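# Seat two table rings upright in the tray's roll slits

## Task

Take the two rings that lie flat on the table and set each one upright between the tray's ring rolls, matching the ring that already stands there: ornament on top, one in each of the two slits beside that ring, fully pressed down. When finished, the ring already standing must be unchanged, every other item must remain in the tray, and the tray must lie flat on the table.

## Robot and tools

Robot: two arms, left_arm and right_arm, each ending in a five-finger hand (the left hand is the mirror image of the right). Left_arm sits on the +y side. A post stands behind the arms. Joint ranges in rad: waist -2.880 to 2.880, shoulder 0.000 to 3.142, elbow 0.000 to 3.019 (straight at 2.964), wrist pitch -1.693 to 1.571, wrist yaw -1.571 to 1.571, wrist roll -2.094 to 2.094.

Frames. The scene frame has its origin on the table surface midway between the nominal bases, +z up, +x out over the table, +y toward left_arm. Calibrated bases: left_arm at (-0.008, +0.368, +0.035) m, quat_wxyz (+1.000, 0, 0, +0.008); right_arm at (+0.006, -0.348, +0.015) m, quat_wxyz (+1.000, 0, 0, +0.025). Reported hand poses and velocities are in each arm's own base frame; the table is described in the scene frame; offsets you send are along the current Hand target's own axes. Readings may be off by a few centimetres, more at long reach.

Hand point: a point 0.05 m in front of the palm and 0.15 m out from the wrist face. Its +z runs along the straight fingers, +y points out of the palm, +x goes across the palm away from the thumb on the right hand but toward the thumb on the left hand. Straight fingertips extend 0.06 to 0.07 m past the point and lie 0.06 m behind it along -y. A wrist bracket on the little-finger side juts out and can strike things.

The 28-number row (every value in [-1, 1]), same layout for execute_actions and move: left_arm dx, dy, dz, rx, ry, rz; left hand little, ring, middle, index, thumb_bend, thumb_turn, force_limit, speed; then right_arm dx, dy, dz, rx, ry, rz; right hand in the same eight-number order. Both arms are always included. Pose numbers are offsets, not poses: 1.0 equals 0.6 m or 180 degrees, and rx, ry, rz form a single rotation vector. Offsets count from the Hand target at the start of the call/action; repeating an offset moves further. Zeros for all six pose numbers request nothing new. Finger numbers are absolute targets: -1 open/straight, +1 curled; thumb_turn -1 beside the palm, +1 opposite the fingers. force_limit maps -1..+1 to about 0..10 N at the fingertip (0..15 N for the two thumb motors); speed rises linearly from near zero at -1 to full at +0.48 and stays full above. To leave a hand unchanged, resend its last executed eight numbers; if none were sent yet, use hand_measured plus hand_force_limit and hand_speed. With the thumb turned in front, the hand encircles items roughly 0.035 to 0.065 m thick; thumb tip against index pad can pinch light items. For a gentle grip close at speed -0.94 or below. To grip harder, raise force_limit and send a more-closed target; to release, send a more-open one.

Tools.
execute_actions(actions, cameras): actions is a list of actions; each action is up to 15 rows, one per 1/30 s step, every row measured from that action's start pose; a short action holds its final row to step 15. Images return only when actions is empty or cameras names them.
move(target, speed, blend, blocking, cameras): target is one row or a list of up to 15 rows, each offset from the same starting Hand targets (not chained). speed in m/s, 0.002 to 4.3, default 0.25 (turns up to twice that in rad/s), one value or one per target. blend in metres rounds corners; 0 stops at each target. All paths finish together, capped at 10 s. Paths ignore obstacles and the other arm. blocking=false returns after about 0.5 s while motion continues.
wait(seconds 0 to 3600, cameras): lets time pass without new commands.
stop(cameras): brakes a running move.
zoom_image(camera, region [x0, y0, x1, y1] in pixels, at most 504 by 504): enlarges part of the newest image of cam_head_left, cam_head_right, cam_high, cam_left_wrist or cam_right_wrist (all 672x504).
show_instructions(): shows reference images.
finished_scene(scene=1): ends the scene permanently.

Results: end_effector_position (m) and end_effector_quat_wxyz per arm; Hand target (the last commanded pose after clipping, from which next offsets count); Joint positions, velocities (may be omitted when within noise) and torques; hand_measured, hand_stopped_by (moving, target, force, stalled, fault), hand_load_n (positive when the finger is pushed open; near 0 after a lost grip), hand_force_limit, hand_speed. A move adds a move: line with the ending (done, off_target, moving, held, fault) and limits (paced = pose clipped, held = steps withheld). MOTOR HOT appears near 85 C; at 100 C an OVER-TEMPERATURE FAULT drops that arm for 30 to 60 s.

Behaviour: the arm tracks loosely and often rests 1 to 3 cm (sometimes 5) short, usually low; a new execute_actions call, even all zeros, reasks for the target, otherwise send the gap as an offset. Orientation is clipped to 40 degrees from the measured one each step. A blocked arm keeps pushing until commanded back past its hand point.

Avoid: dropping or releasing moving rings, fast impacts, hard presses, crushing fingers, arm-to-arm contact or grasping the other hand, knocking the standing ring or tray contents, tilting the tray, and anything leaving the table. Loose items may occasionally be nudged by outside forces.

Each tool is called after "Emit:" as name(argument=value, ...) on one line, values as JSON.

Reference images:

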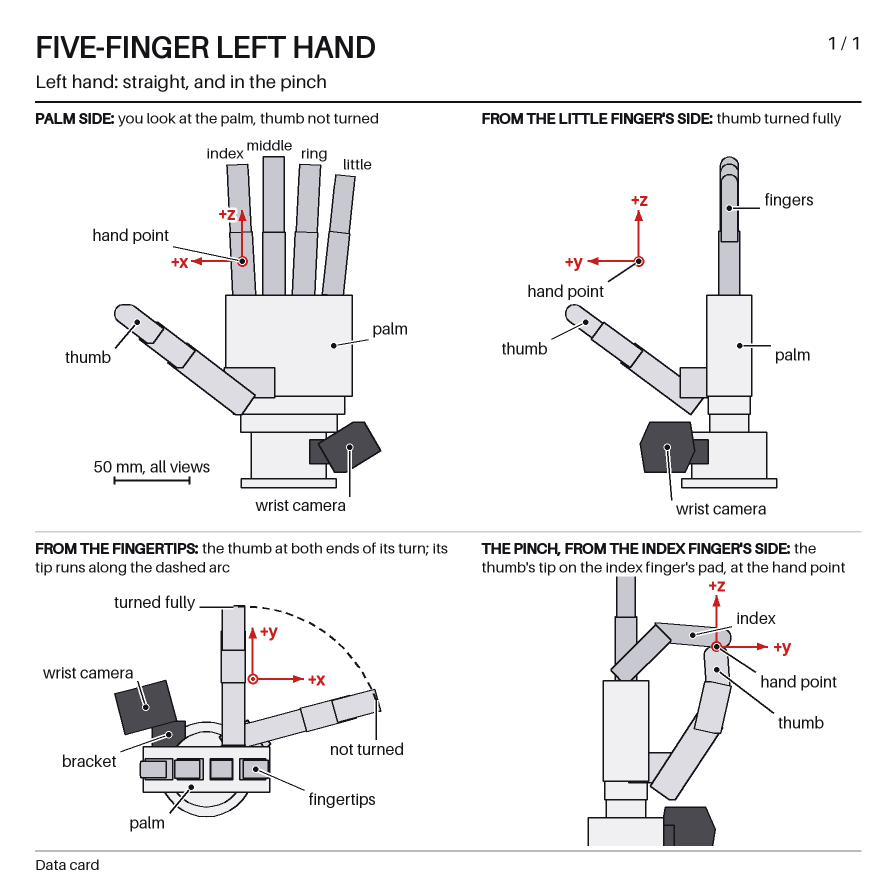

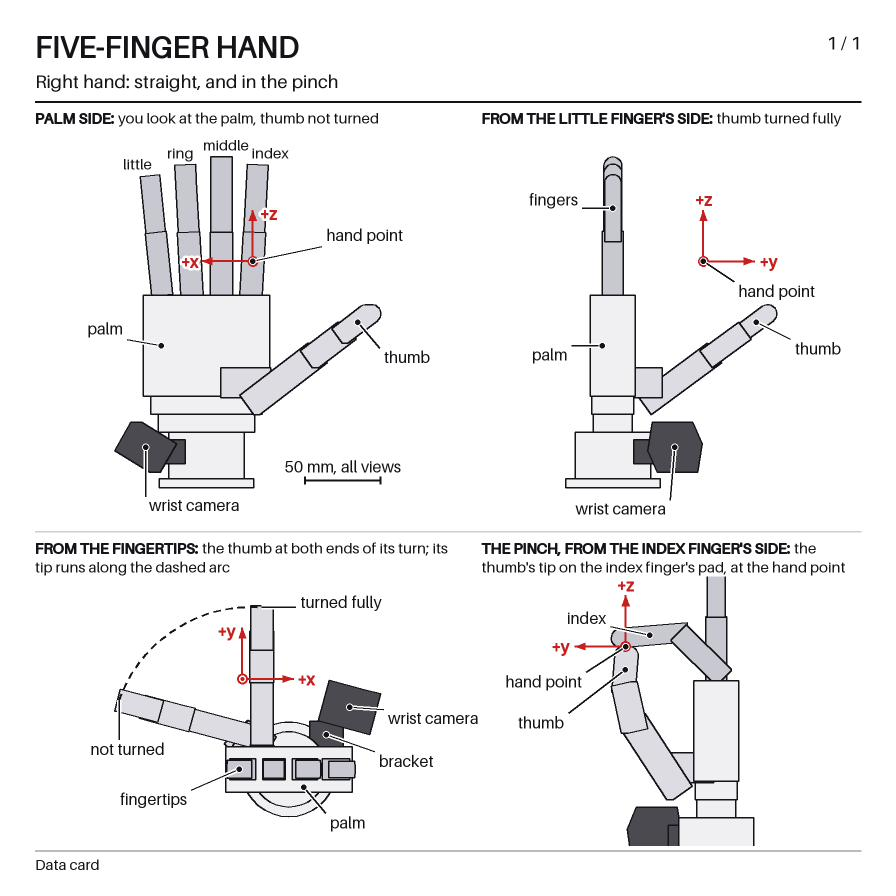

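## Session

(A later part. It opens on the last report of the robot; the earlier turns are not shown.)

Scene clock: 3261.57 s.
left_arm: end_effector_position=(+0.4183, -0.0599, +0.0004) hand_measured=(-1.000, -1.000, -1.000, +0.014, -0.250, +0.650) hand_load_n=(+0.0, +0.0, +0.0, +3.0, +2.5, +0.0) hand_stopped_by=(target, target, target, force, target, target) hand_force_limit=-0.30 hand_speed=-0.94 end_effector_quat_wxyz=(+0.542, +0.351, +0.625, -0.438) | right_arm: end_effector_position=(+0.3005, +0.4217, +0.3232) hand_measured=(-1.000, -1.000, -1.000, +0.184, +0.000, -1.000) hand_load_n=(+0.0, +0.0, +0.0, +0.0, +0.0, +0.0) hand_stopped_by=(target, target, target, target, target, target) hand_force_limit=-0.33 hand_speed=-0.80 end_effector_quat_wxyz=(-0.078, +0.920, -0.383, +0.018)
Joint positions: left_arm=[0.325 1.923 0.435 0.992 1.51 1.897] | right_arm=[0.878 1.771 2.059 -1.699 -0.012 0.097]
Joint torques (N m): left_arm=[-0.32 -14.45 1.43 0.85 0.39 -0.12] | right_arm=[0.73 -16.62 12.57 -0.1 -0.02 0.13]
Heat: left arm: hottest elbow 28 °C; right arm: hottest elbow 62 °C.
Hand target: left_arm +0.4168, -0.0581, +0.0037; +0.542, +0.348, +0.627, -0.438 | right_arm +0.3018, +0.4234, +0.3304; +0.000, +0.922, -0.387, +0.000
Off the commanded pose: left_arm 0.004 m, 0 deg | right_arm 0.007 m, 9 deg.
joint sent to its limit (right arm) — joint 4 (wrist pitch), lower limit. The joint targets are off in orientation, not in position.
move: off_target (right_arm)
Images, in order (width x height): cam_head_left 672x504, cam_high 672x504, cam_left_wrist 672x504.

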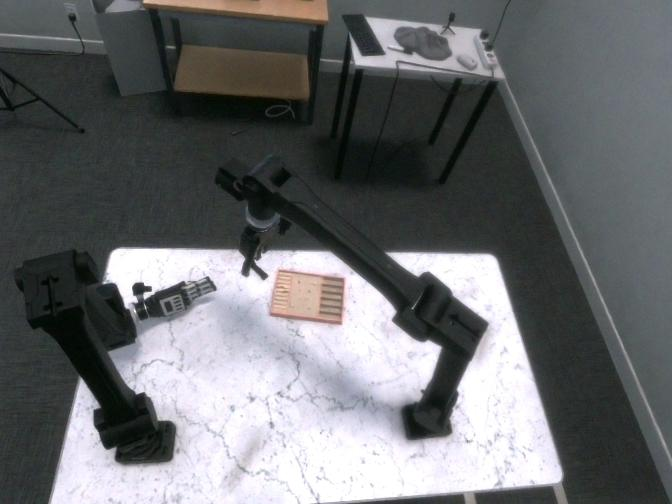

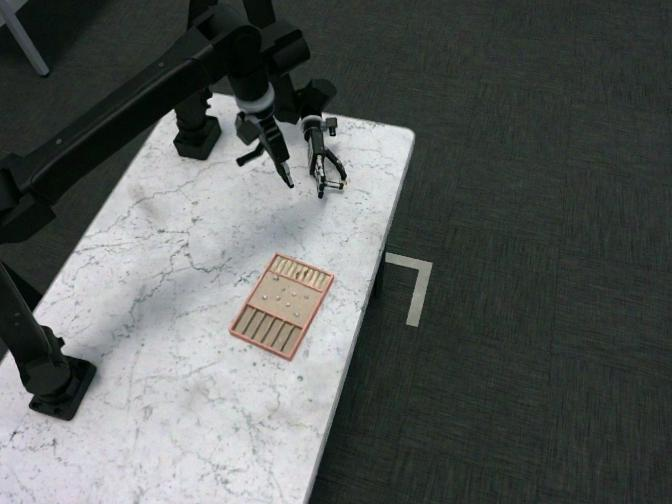

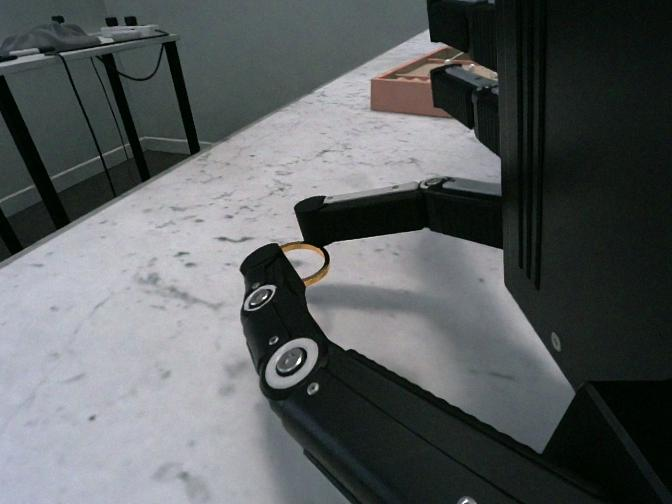

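Emit:
move(target=[[-0.1576,-0.0276,-0.0052,0,0,0,-1,-1,-1,0.145,-0.25,0.65,-0.3,-0.94,0,0,0,0,0,0,-1,-1,-1,0.185,0.0,-1,-0.33,-0.8],[-0.1490,-0.0977,0.0958,-0.1571,-0.0061,0.0232,-1,-1,-1,0.145,-0.25,0.65,-0.3,-0.94,0,0,0,0,0,0,-1,-1,-1,0.185,0.0,-1,-0.33,-0.8],[-0.1207,-0.1795,0.1877,-0.3142,-0.0122,0.0463,-1,-1,-1,0.145,-0.25,0.65,-0.3,-0.94,0,0,0,0,0,0,-1,-1,-1,0.185,0.0,-1,-0.33,-0.8]], speed=[0.05,0.1,0.1], blend=[0.02,0.02,0], cameras=["cam_high","cam_left_wrist","cam_right_wrist"])

Scene clock: 3270.97 s.
left_arm: end_effector_position=(+0.3676, -0.1872, +0.0835) hand_measured=(-1.000, -1.000, -1.000, +0.014, -0.250, +0.650) hand_load_n=(+0.0, +0.0, +0.0, +3.5, +2.5, +0.0) hand_stopped_by=(target, target, target, force, target, target) hand_force_limit=-0.30 hand_speed=-0.94 end_effector_quat_wxyz=(+0.673, +0.087, +0.733, -0.048) | right_arm: end_effector_position=(+0.3004, +0.4219, +0.3232) hand_measured=(-1.000, -1.000, -1.000, +0.184, +0.000, -1.000) hand_load_n=(+0.0, +0.0, +0.0, +0.0, +0.0, +0.0) hand_stopped_by=(target, target, target, target, target, target) hand_force_limit=-0.33 hand_speed=-0.80 end_effector_quat_wxyz=(-0.078, +0.920, -0.384, +0.018)
Joint positions: left_arm=[-0.898 1.601 0.284 1.2 -0.706 1.542] | right_arm=[0.878 1.771 2.059 -1.699 -0.012 0.098]
Joint torques (N m): left_arm=[-0.85 -9.11 6.84 2.29 -0.05 0.12] | right_arm=[0.5 -16.56 12.48 -0.12 -0.08 0.13]
Heat: left arm: hottest elbow 29 °C; right arm: hottest elbow 60 °C.
Hand target: left_arm +0.3734, -0.2000, +0.0901; +0.682, +0.085, +0.724, -0.056 | right_arm +0.3018, +0.4235, +0.3304; +0.000, +0.922, -0.387, +0.000
Off the commanded pose: left_arm 0.016 m, 2 deg | right_arm 0.007 m, 9 deg.
joint sent to its limit (right arm) — joint 4 (wrist pitch), lower limit. The joint targets are off in orientation, not in position.
move: off_target (left_arm)

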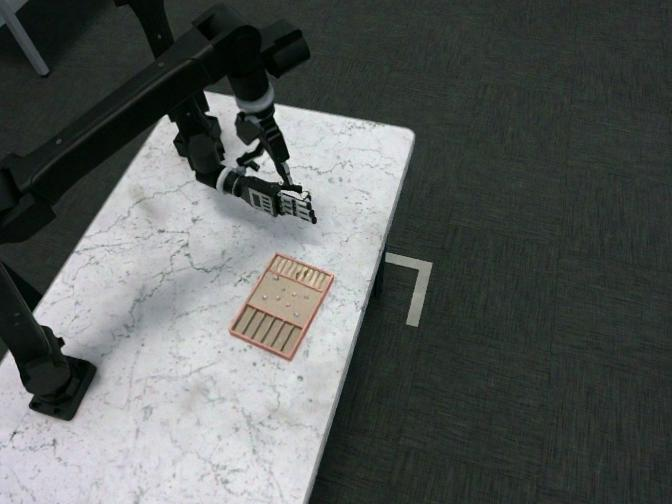

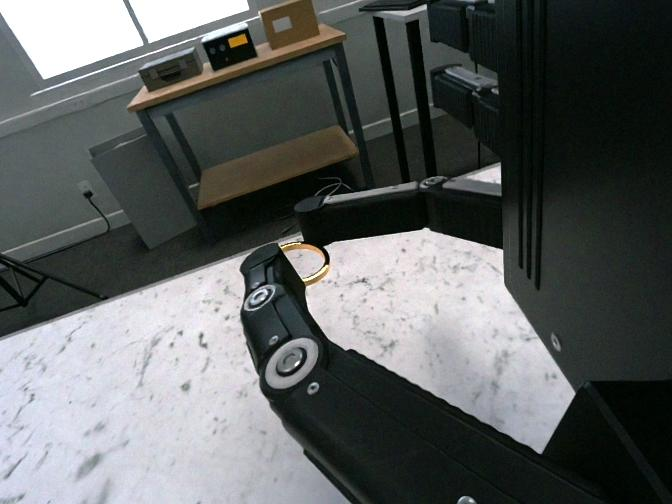

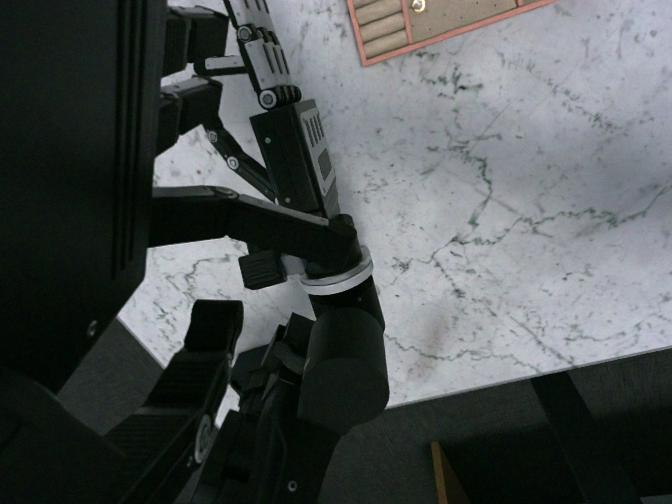

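Emit:
move(target=[0.0055,-0.3030,-0.1587,0,0,0,-1,-1,-1,0.145,-0.25,0.65,-0.3,-0.94,0,0,0,0,0,0,-1,-1,-1,0.185,0.0,-1,-0.33,-0.8], speed=0.1, cameras=["cam_high","cam_left_wrist","cam_right_wrist"])

Scene clock: 3277.40 s.
left_arm: end_effector_position=(+0.2453, -0.3452, +0.0856) hand_measured=(-1.000, -1.000, -1.000, +0.014, -0.250, +0.650) hand_load_n=(+0.0, +0.0, +0.0, +3.5, +2.5, +0.0) hand_stopped_by=(target, target, target, force, target, target) hand_force_limit=-0.30 hand_speed=-0.94 end_effector_quat_wxyz=(+0.682, +0.090, +0.724, -0.047) | right_arm: end_effector_position=(+0.3004, +0.4219, +0.3232) hand_measured=(-1.000, -1.000, -1.000, +0.184, +0.000, -1.000) hand_load_n=(+0.0, +0.0, +0.0, +0.0, +0.0, +0.0) hand_stopped_by=(target, target, target, target, target, target) hand_force_limit=-0.33 hand_speed=-0.80 end_effector_quat_wxyz=(-0.078, +0.920, -0.384, +0.018)
Joint positions: left_arm=[-1.448 1.736 0.564 0.966 -1.25 1.43] | right_arm=[0.878 1.771 2.059 -1.699 -0.012 0.098]
Joint torques (N m): left_arm=[-1.38 -12.98 8.16 0.96 -0.19 -0.13] | right_arm=[0.85 -16.5 12.49 -0.18 -0.06 0.18]
Heat: left arm: hottest elbow 29 °C; right arm: hottest elbow 58 °C.
Hand target: left_arm +0.2440, -0.3591, +0.0866; +0.682, +0.085, +0.724, -0.056 | right_arm +0.3018, +0.4235, +0.3304; +0.000, +0.922, -0.387, +0.000
Off the commanded pose: left_arm 0.014 m, 1 deg | right_arm 0.007 m, 9 deg.
joint sent to its limit (right arm) — joint 4 (wrist pitch), lower limit. The joint targets are off in orientation, not in position.
move: off_target (left_arm)

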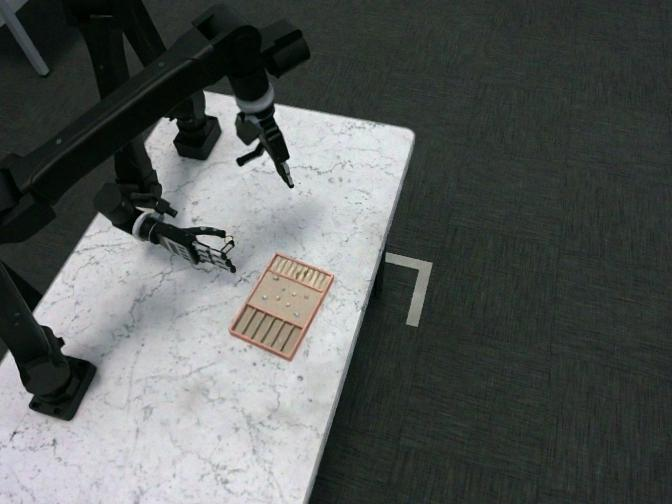

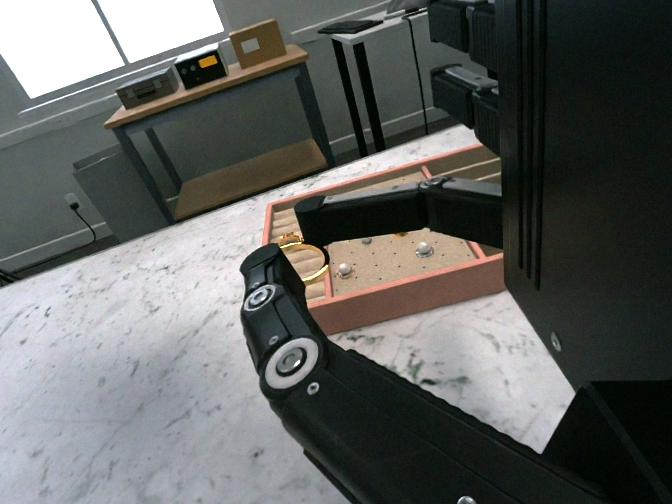

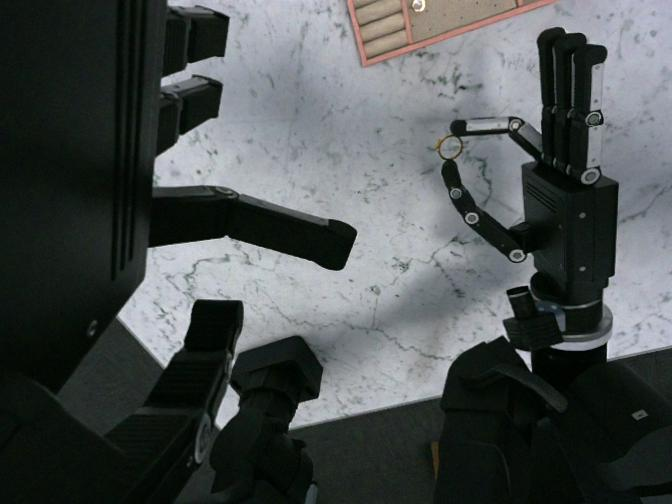

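Emit:
zoom_image(camera="cam_right_wrist", region=[400, 100, 500, 200])

Scaled by 5.040.

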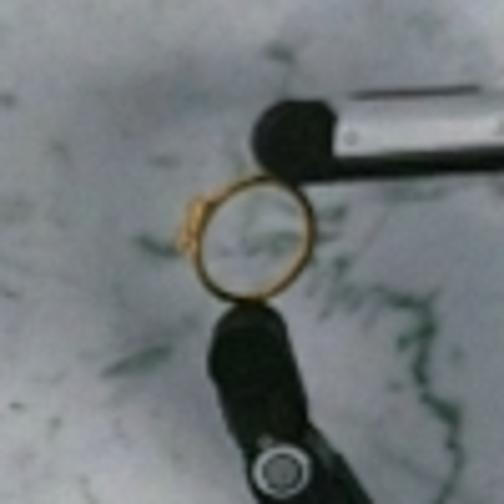

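Emit:
move(target=[[0,0,0,0,0,0,-1,-1,-1,0.145,-0.25,0.65,-0.3,-0.94,0,0,0,0,0,0,-1,-1,-1,0.05,-0.35,0.78,-0.33,-0.3],[0,0,0,0,0,0,-1,-1,-1,0.145,-0.25,0.65,-0.3,-0.94,-0.0425,0.0076,0.4007,0,0,0,-1,-1,-1,0.05,-0.35,0.78,-0.33,-0.3]], speed=0.1, cameras=["cam_high","cam_left_wrist","cam_right_wrist"])

Scene clock: 3291.17 s.
left_arm: end_effector_position=(+0.2452, -0.3451, +0.0856) hand_measured=(-1.000, -1.000, -1.000, +0.014, -0.250, +0.650) hand_load_n=(+0.5, +0.0, +0.0, +3.5, +2.5, +0.0) hand_stopped_by=(target, target, target, force, target, target) hand_force_limit=-0.30 hand_speed=-0.94 end_effector_quat_wxyz=(+0.682, +0.090, +0.724, -0.047) | right_arm: end_effector_position=(+0.2861, +0.4357, +0.1062) hand_measured=(-1.000, -1.000, -1.000, +0.050, -0.350, +0.780) hand_load_n=(+0.0, +0.0, +0.0, +0.0, +0.0, +0.0) hand_stopped_by=(target, target, target, target, target, target) hand_force_limit=-0.33 hand_speed=-0.30 end_effector_quat_wxyz=(-0.013, +0.922, -0.387, +0.002)
Joint positions: left_arm=[-1.448 1.736 0.564 0.965 -1.25 1.429] | right_arm=[0.915 1.871 1.615 -1.29 -0.002 0.139]
Joint torques (N m): left_arm=[-1.85 -12.45 8.21 0.49 -0.17 -0.13] | right_arm=[1.67 -15.5 9.42 0.21 0.12 0.09]
Heat: left arm: hottest elbow 29 °C; right arm: hottest elbow 56 °C.
Hand target: left_arm +0.2438, -0.3587, +0.0867; +0.683, +0.085, +0.724, -0.056 | right_arm +0.2805, +0.4384, +0.0901; +0.000, +0.922, -0.386, +0.000
Off the commanded pose: left_arm 0.014 m, 1 deg | right_arm 0.017 m, 1 deg.
move: off_target (right_arm)

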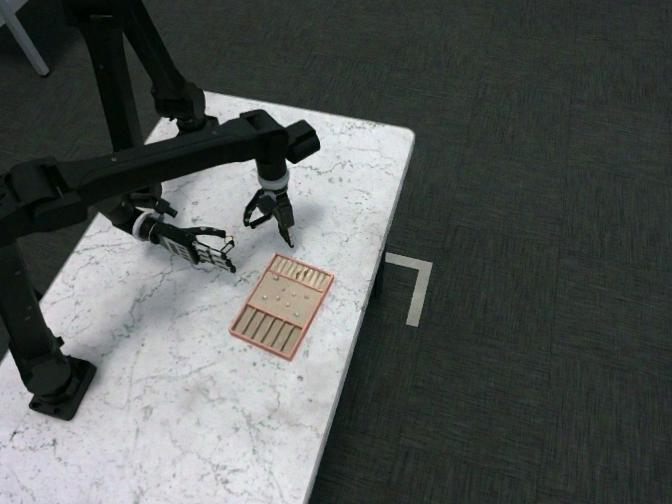

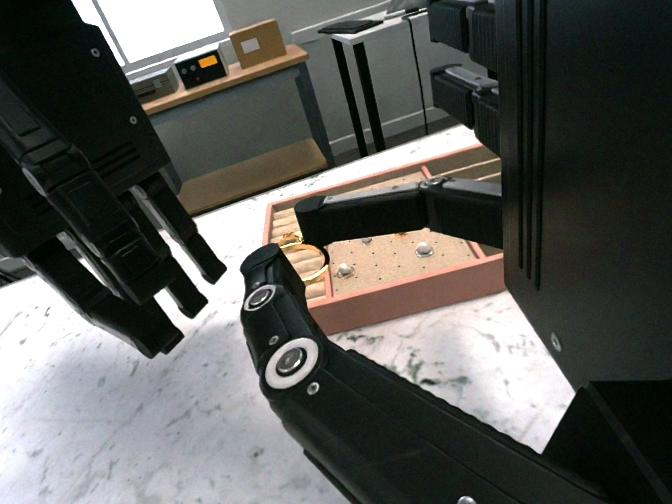

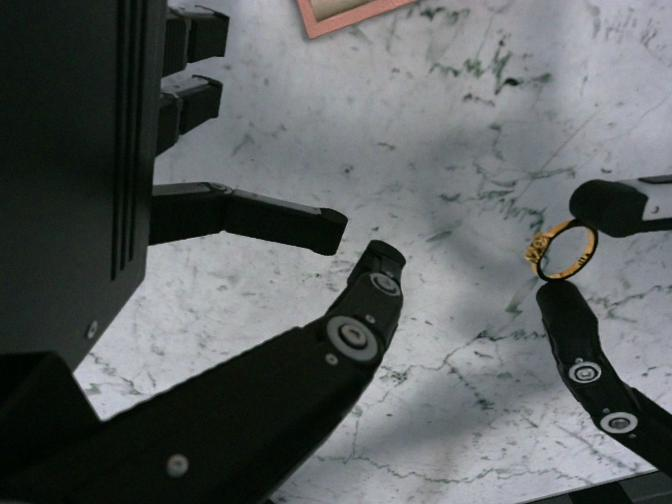

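Emit:
move(target=[0.0327,0.0578,0.0108,0,0,0,-1,-1,-1,0.145,-0.25,0.65,-0.3,-0.94,0,0,0,0,0,0,-1,-1,-1,0.05,-0.35,0.78,-0.33,-0.3], speed=0.05, cameras=["cam_left_wrist","cam_right_wrist"])

Scene clock: 3296.07 s.
left_arm: end_effector_position=(+0.2526, -0.3310, +0.0730) hand_measured=(-1.000, -1.000, -1.000, +0.014, -0.250, +0.650) hand_load_n=(+0.0, +0.0, +0.0, +3.5, +2.5, +0.0) hand_stopped_by=(target, target, target, force, target, target) hand_force_limit=-0.30 hand_speed=-0.94 end_effector_quat_wxyz=(+0.683, +0.082, +0.723, -0.065) | right_arm: end_effector_position=(+0.2861, +0.4357, +0.1062) hand_measured=(-1.000, -1.000, -1.000, +0.050, -0.350, +0.780) hand_load_n=(+0.0, +0.0, +0.0, +0.0, +0.0, +0.0) hand_stopped_by=(target, target, target, target, target, target) hand_force_limit=-0.33 hand_speed=-0.30 end_effector_quat_wxyz=(-0.013, +0.922, -0.387, +0.002)
Joint positions: left_arm=[-1.422 1.763 0.514 1.08 -1.21 1.43] | right_arm=[0.915 1.871 1.615 -1.29 -0.002 0.14]
Joint torques (N m): left_arm=[0.67 -11.93 3.67 1.98 0.08 0.1] | right_arm=[1.32 -15.5 9.5 0.32 0.14 0.15]
Heat: left arm: hottest elbow 30 °C; right arm: hottest elbow 55 °C.
Hand target: left_arm +0.2559, -0.3253, +0.0680; +0.683, +0.085, +0.724, -0.056 | right_arm +0.2805, +0.4384, +0.0901; +0.000, +0.922, -0.387, +0.000
Off the commanded pose: left_arm 0.008 m, 1 deg | right_arm 0.017 m, 1 deg.
move: done

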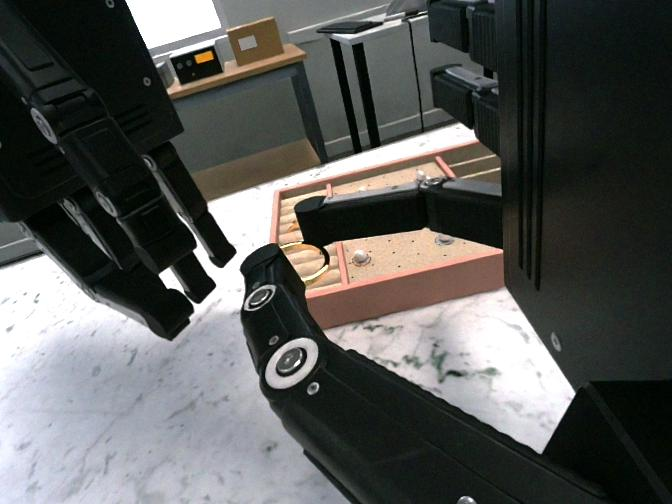

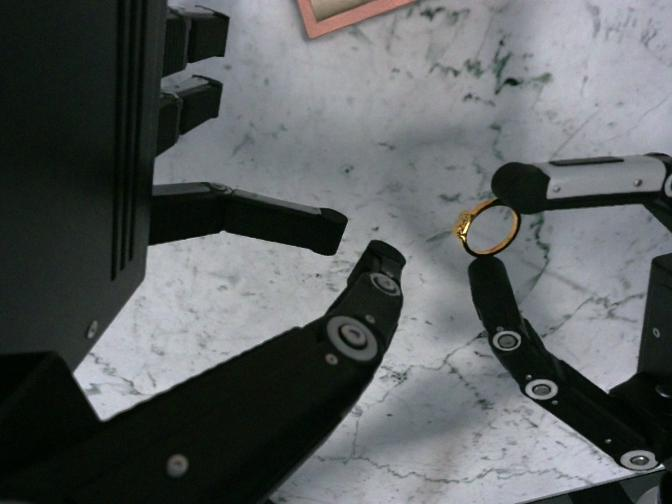

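Emit:
move(target=[0.0043,0.0412,0.0072,0,0,0,-1,-1,-1,0.145,-0.25,0.65,-0.3,-0.94,0,0,0,0,0,0,-1,-1,-1,0.05,-0.35,0.78,-0.33,-0.3], speed=0.04, cameras=["cam_left_wrist","cam_right_wrist"])

Emit:
zoom_image(camera="cam_right_wrist", region=[290, 170, 450, 290])

Emit:
zoom_image(camera="cam_left_wrist", region=[100, 180, 340, 360])

Scene clock: 3299.87 s.
left_arm: end_effector_position=(+0.2618, -0.3071, +0.0667) hand_measured=(-1.000, -1.000, -1.000, +0.014, -0.250, +0.650) hand_load_n=(+0.0, +0.0, +0.0, +3.5, +2.5, +0.0) hand_stopped_by=(target, target, target, force, target, target) hand_force_limit=-0.30 hand_speed=-0.94 end_effector_quat_wxyz=(+0.681, +0.086, +0.724, -0.061) | right_arm: end_effector_position=(+0.2861, +0.4357, +0.1062) hand_measured=(-1.000, -1.000, -1.000, +0.050, -0.350, +0.780) hand_load_n=(+0.0, +0.0, +0.0, +0.0, +0.0, +0.0) hand_stopped_by=(target, target, target, target, target, target) hand_force_limit=-0.33 hand_speed=-0.30 end_effector_quat_wxyz=(-0.013, +0.922, -0.387, +0.002)
Joint positions: left_arm=[-1.384 1.763 0.455 1.143 -1.172 1.447] | right_arm=[0.915 1.871 1.615 -1.29 -0.002 0.14]
Joint torques (N m): left_arm=[-0.5 -12.57 3.49 1.8 0 0.09] | right_arm=[1.61 -15.38 9.58 0.21 0.16 0.13]
Heat: left arm: hottest elbow 30 °C; right arm: hottest elbow 55 °C.
Hand target: left_arm +0.2649, -0.3018, +0.0661; +0.683, +0.085, +0.724, -0.056 | right_arm +0.2805, +0.4384, +0.0901; +0.000, +0.922, -0.387, +0.000
Off the commanded pose: left_arm 0.006 m, 1 deg | right_arm 0.017 m, 1 deg.
move: done

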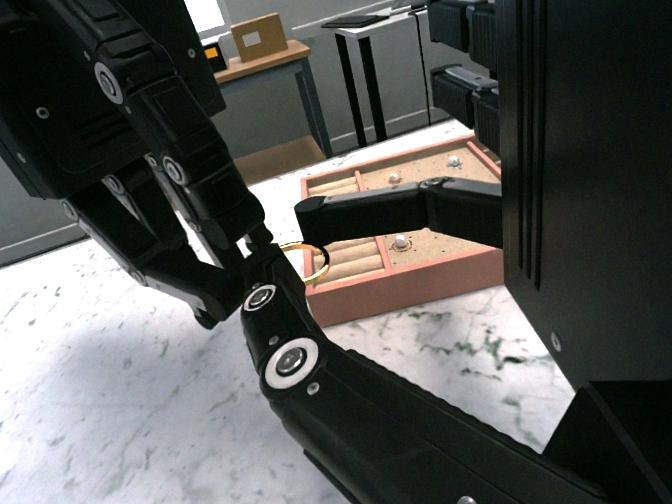

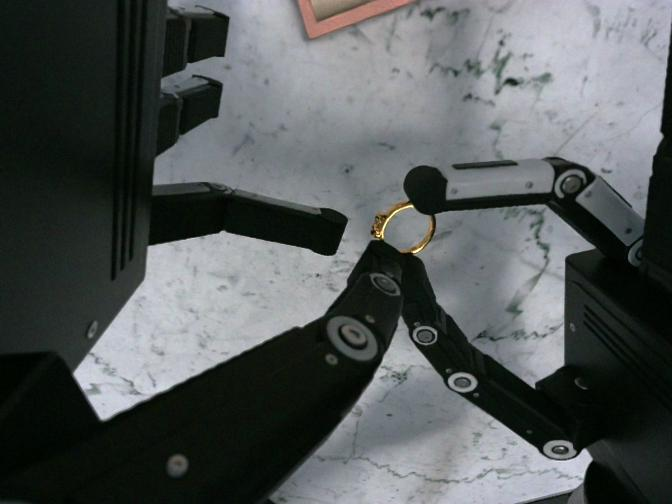

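Scaled by 3.150.

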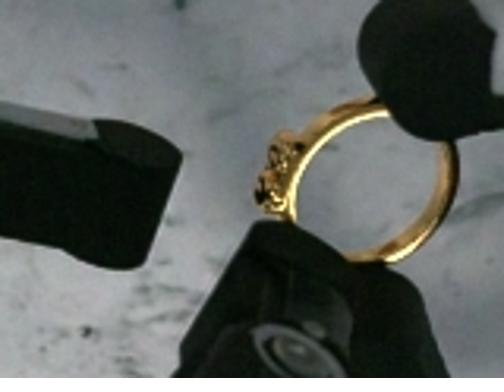

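Scaled by 2.100.

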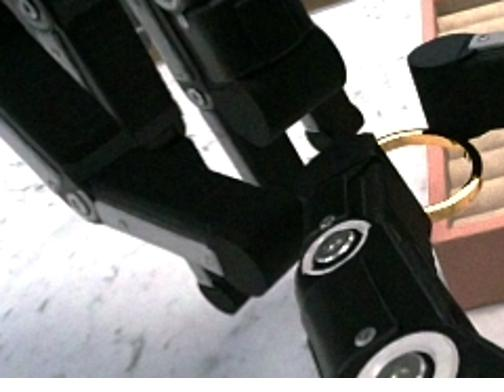

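Emit:
move(target=[-0.0047,0.0162,0.0032,0,0,0,-1,-1,-1,0.145,-0.25,0.65,-0.3,-0.94,0,0,0,0,0,0,-1,-1,-1,0.05,-0.35,0.78,-0.33,-0.3], speed=0.03, cameras=["cam_left_wrist","cam_right_wrist"])

Emit:
zoom_image(camera="cam_right_wrist", region=[290, 170, 450, 290])

Emit:
zoom_image(camera="cam_left_wrist", region=[100, 180, 340, 360])

Scene clock: 3303.30 s.
left_arm: end_effector_position=(+0.2657, -0.2969, +0.0633) hand_measured=(-1.000, -1.000, -1.000, +0.014, -0.250, +0.650) hand_load_n=(+0.0, +0.0, +0.0, +3.5, +3.0, +0.0) hand_stopped_by=(target, target, target, force, target, target) hand_force_limit=-0.30 hand_speed=-0.94 end_effector_quat_wxyz=(+0.679, +0.092, +0.726, -0.054) | right_arm: end_effector_position=(+0.2861, +0.4357, +0.1062) hand_measured=(-1.000, -1.000, -1.000, +0.050, -0.350, +0.780) hand_load_n=(+0.0, +0.0, +0.0, +0.0, -0.5, +0.0) hand_stopped_by=(target, target, target, target, target, target) hand_force_limit=-0.33 hand_speed=-0.30 end_effector_quat_wxyz=(-0.013, +0.922, -0.387, +0.002)
Joint positions: left_arm=[-1.366 1.763 0.432 1.154 -1.155 1.455] | right_arm=[0.915 1.871 1.615 -1.29 -0.002 0.14]
Joint torques (N m): left_arm=[-0.09 -13.8 3.28 1.84 0.04 0.14] | right_arm=[1.73 -15.68 9.35 0.06 0.17 0.12]
Heat: left arm: hottest elbow 30 °C; right arm: hottest elbow 54 °C.
Hand target: left_arm +0.2689, -0.2928, +0.0691; +0.683, +0.085, +0.723, -0.056 | right_arm +0.2805, +0.4384, +0.0901; +0.000, +0.922, -0.387, +0.000
Off the commanded pose: left_arm 0.008 m, 1 deg | right_arm 0.017 m, 1 deg.
move: done

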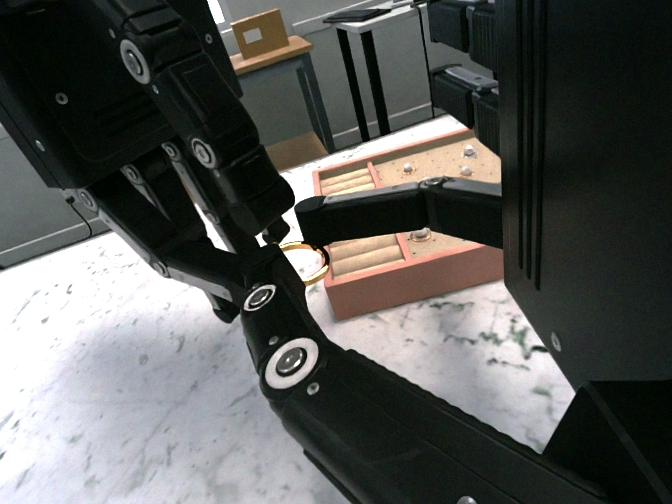

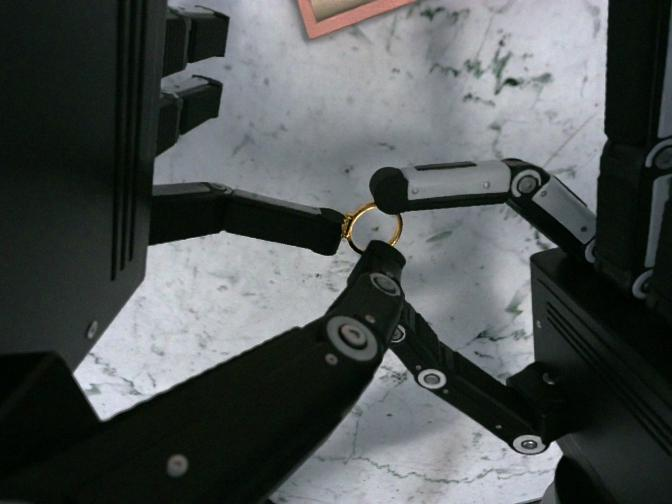

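Scaled by 3.150.

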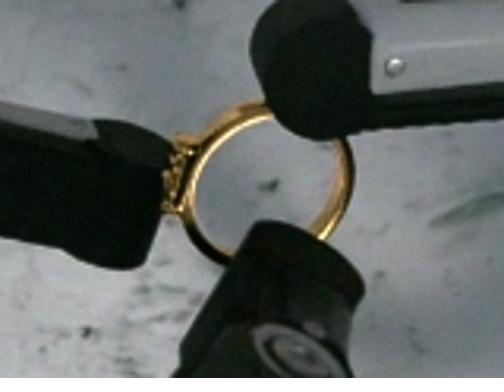

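Scaled by 2.100.

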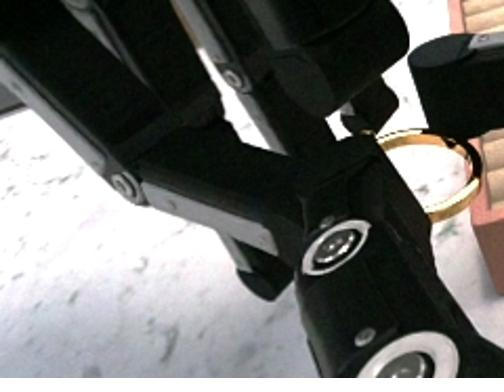

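Emit:
move(target=[-0.0110,0.0004,-0.0007,0,0,0,-1,-1,-1,0.145,-0.25,0.65,-0.3,-0.94,0,0,0,0,0,0,-1,-1,-1,0.05,-0.35,0.78,-0.33,-0.3], speed=0.03, cameras=["cam_left_wrist","cam_right_wrist"])

Emit:
zoom_image(camera="cam_right_wrist", region=[290, 170, 450, 290])

Scene clock: 3306.80 s.
left_arm: end_effector_position=(+0.2659, -0.2978, +0.0704) hand_measured=(-1.000, -1.000, -1.000, +0.014, -0.250, +0.650) hand_load_n=(+0.0, +0.0, +0.0, +3.5, +2.5, +1.5) hand_stopped_by=(target, target, target, force, target, target) hand_force_limit=-0.30 hand_speed=-0.94 end_effector_quat_wxyz=(+0.682, +0.087, +0.724, -0.061) | right_arm: end_effector_position=(+0.2864, +0.4359, +0.1061) hand_measured=(-1.000, -1.000, -1.000, +0.050, -0.350, +0.780) hand_load_n=(+0.0, +0.0, +0.0, +0.0, +0.0, +0.0) hand_stopped_by=(target, target, target, target, target, target) hand_force_limit=-0.33 hand_speed=-0.30 end_effector_quat_wxyz=(-0.013, +0.922, -0.388, +0.003)
Joint positions: left_arm=[-1.366 1.739 0.43 1.152 -1.153 1.456] | right_arm=[0.915 1.871 1.615 -1.289 -0.002 0.14]
Joint torques (N m): left_arm=[0.32 -14.97 3.45 1.11 -0.08 0.08] | right_arm=[1.49 -15.62 9.52 0.24 0.14 0.12]
Heat: left arm: hottest elbow 30 °C; right arm: hottest elbow 54 °C.
Hand target: left_arm +0.2689, -0.2928, +0.0757; +0.683, +0.085, +0.724, -0.056 | right_arm +0.2805, +0.4385, +0.0901; +0.000, +0.922, -0.386, +0.000
Off the commanded pose: left_arm 0.008 m, 1 deg | right_arm 0.017 m, 2 deg.
move: done

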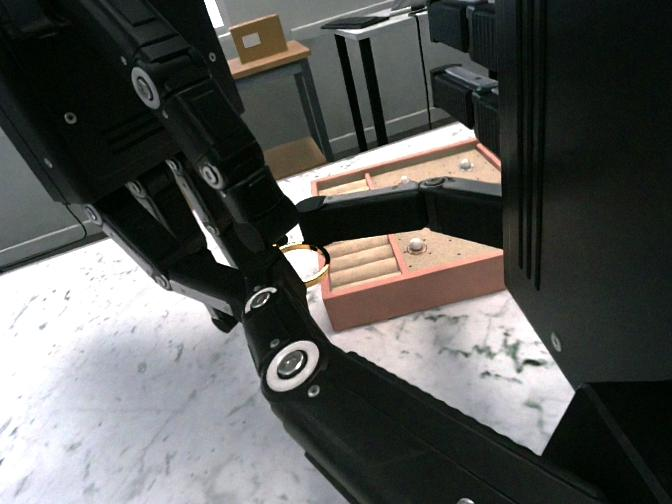

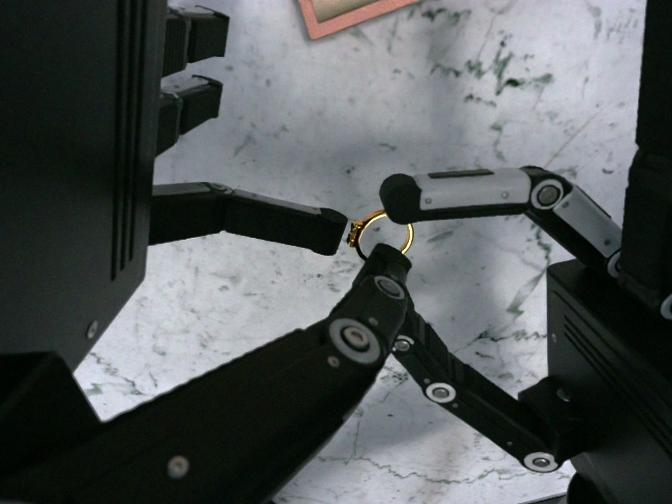

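Scaled by 3.150.

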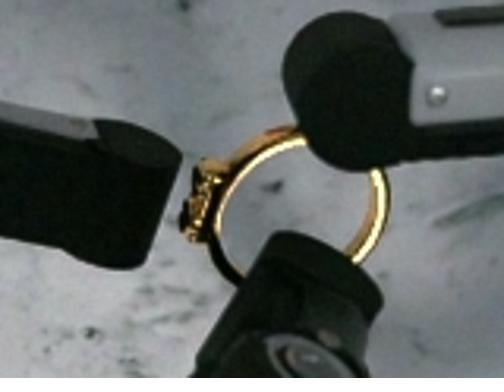

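Emit:
move(target=[0,0,0,0,0,0,-1,-1,-1,0.145,-0.25,0.65,-0.3,-0.94,0,0,0,0,0,0,-1,-1,-1,0.05,-0.6,0.88,-0.33,-0.5], speed=0.03, cameras=["cam_left_wrist","cam_right_wrist"])

Emit:
zoom_image(camera="cam_right_wrist", region=[290, 170, 450, 290])

Scene clock: 3309.77 s.
left_arm: end_effector_position=(+0.2659, -0.2981, +0.0716) hand_measured=(-1.000, -1.000, -1.000, +0.014, -0.250, +0.650) hand_load_n=(+0.0, +0.0, +0.0, +3.5, +2.5, +0.0) hand_stopped_by=(target, target, target, force, target, target) hand_force_limit=-0.30 hand_speed=-0.94 end_effector_quat_wxyz=(+0.682, +0.086, +0.724, -0.063) | right_arm: end_effector_position=(+0.2863, +0.4359, +0.1059) hand_measured=(-1.000, -1.000, -1.000, +0.050, -0.600, +0.880) hand_load_n=(+0.0, +0.0, +0.0, +0.0, +0.0, +0.0) hand_stopped_by=(target, target, target, target, target, target) hand_force_limit=-0.33 hand_speed=-0.50 end_effector_quat_wxyz=(-0.013, +0.922, -0.388, +0.003)
Joint positions: left_arm=[-1.366 1.736 0.43 1.152 -1.152 1.456] | right_arm=[0.915 1.871 1.615 -1.289 -0.002 0.141]
Joint torques (N m): left_arm=[0.5 -14.39 3.51 0.91 -0.07 0.08] | right_arm=[1.61 -15.5 9.51 0.13 0.08 0.11]
Heat: left arm: hottest elbow 30 °C; right arm: hottest elbow 53 °C.
Hand target: left_arm +0.2689, -0.2928, +0.0756; +0.683, +0.085, +0.724, -0.056 | right_arm +0.2806, +0.4384, +0.0899; +0.000, +0.922, -0.387, +0.000
Off the commanded pose: left_arm 0.007 m, 1 deg | right_arm 0.017 m, 2 deg.
move: done

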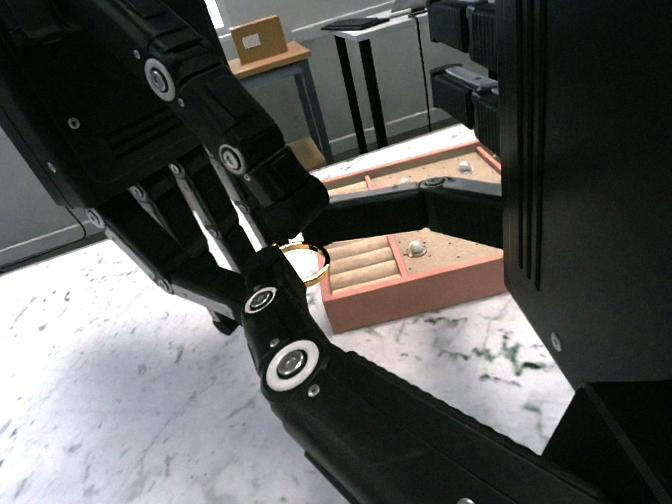

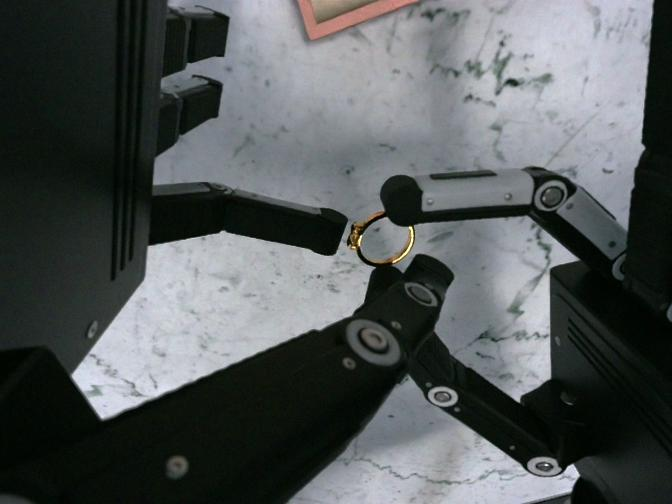

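Scaled by 3.150.

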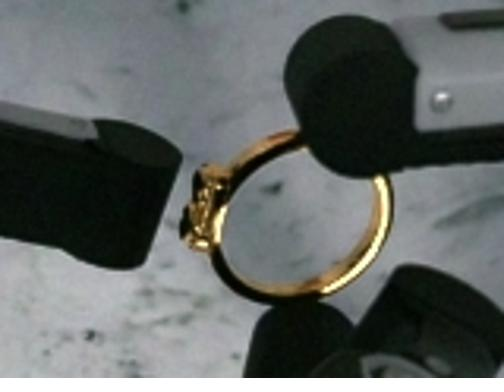

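Emit:
move(target=[0.0052,0.0087,0.0020,0,0,0,-1,-1,-1,0.145,-0.25,0.65,-0.3,-0.94,0,0,0,0,0,0,-1,-1,-1,0.05,-0.6,0.88,-0.33,-0.5], speed=0.03, cameras=["cam_left_wrist","cam_right_wrist"])

Emit:
zoom_image(camera="cam_right_wrist", region=[290, 170, 450, 290])

Scene clock: 3314.77 s.
left_arm: end_effector_position=(+0.2679, -0.2923, +0.0694) hand_measured=(-1.000, -1.000, -1.000, +0.014, -0.250, +0.650) hand_load_n=(+0.0, +0.0, +0.0, +3.5, +3.0, +0.0) hand_stopped_by=(target, target, target, force, target, target) hand_force_limit=-0.30 hand_speed=-0.94 end_effector_quat_wxyz=(+0.680, +0.089, +0.725, -0.058) | right_arm: end_effector_position=(+0.2863, +0.4359, +0.1059) hand_measured=(-1.000, -1.000, -1.000, +0.050, -0.600, +0.880) hand_load_n=(+0.0, +0.0, +0.0, +0.5, +0.0, +0.0) hand_stopped_by=(target, target, target, target, target, target) hand_force_limit=-0.33 hand_speed=-0.50 end_effector_quat_wxyz=(-0.013, +0.922, -0.388, +0.003)
Joint positions: left_arm=[-1.357 1.736 0.419 1.152 -1.145 1.458] | right_arm=[0.915 1.871 1.615 -1.289 -0.002 0.141]
Joint torques (N m): left_arm=[-0.44 -12.81 3.56 1.7 0 0.13] | right_arm=[1.38 -15.38 9.46 0.18 0.14 0.11]
Heat: left arm: hottest elbow 30 °C; right arm: hottest elbow 53 °C.
Hand target: left_arm +0.2709, -0.2877, +0.0726; +0.683, +0.085, +0.724, -0.056 | right_arm +0.2806, +0.4384, +0.0899; +0.000, +0.922, -0.387, +0.000
Off the commanded pose: left_arm 0.006 m, 1 deg | right_arm 0.017 m, 2 deg.
move: done

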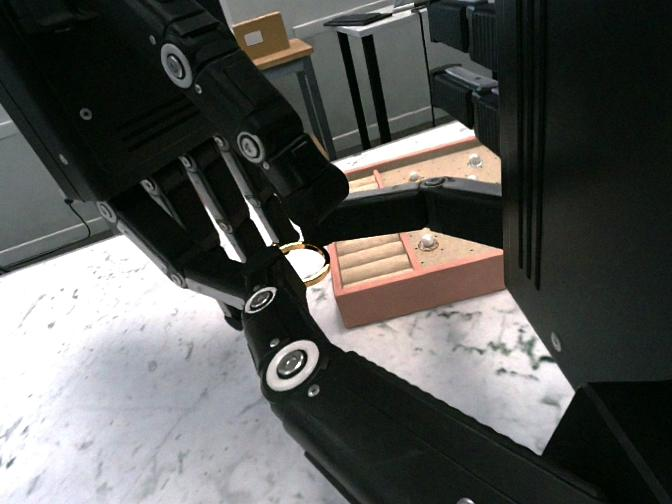

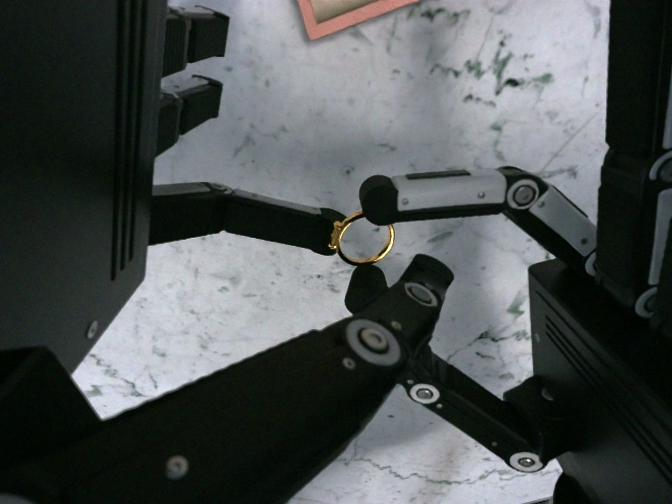

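Scaled by 3.150.

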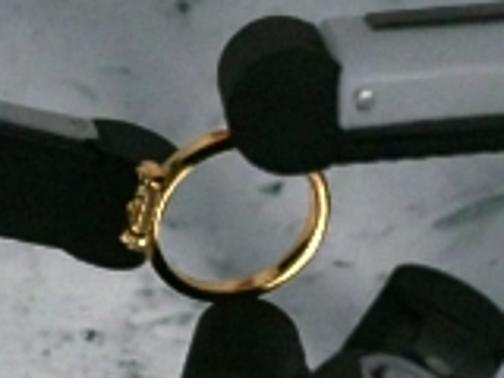

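Emit:
move(target=[0.0006,0.0095,-0.0036,0,0,0,-1,-1,-1,0.145,-0.25,0.65,-0.3,-0.94,0,0,0,0,0,0,-1,-1,-1,0.05,-0.6,0.88,-0.33,-0.5], speed=0.03, cameras=["cam_left_wrist","cam_right_wrist"])

Emit:
zoom_image(camera="cam_right_wrist", region=[290, 170, 450, 290])

Scene clock: 3318.67 s.
left_arm: end_effector_position=(+0.2667, -0.2859, +0.0670) hand_measured=(-1.000, -1.000, -1.000, +0.014, -0.250, +0.650) hand_load_n=(+0.0, +0.0, +0.0, +3.5, +3.0, +0.0) hand_stopped_by=(target, target, target, force, target, target) hand_force_limit=-0.30 hand_speed=-0.94 end_effector_quat_wxyz=(+0.679, +0.092, +0.726, -0.054) | right_arm: end_effector_position=(+0.2863, +0.4359, +0.1059) hand_measured=(-1.000, -1.000, -1.000, +0.050, -0.600, +0.880) hand_load_n=(+0.0, +0.0, +0.0, +0.0, +0.0, +0.0) hand_stopped_by=(target, target, target, target, target, target) hand_force_limit=-0.33 hand_speed=-0.50 end_effector_quat_wxyz=(-0.013, +0.922, -0.388, +0.003)
Joint positions: left_arm=[-1.356 1.736 0.403 1.159 -1.144 1.459] | right_arm=[0.915 1.871 1.615 -1.289 -0.002 0.141]
Joint torques (N m): left_arm=[-0.38 -13.8 3.19 1.96 0.01 0.14] | right_arm=[1.44 -15.33 9.48 0.08 0.11 0.1]
Heat: left arm: hottest elbow 30 °C; right arm: hottest elbow 52 °C.
Hand target: left_arm +0.2699, -0.2817, +0.0726; +0.683, +0.085, +0.724, -0.056 | right_arm +0.2806, +0.4384, +0.0899; +0.000, +0.922, -0.387, +0.000
Off the commanded pose: left_arm 0.008 m, 1 deg | right_arm 0.017 m, 2 deg.
move: done

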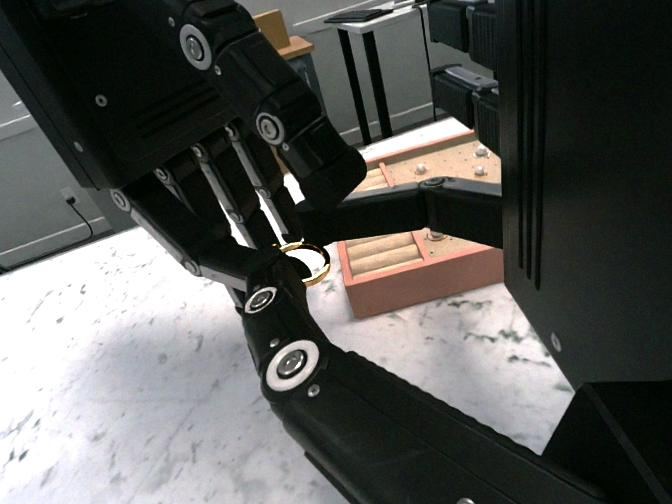

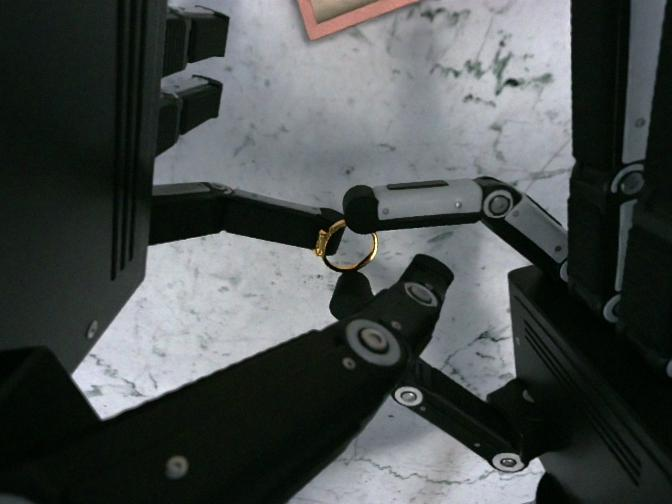

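Scaled by 3.150.

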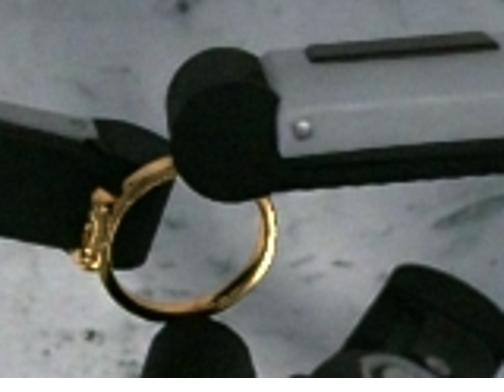

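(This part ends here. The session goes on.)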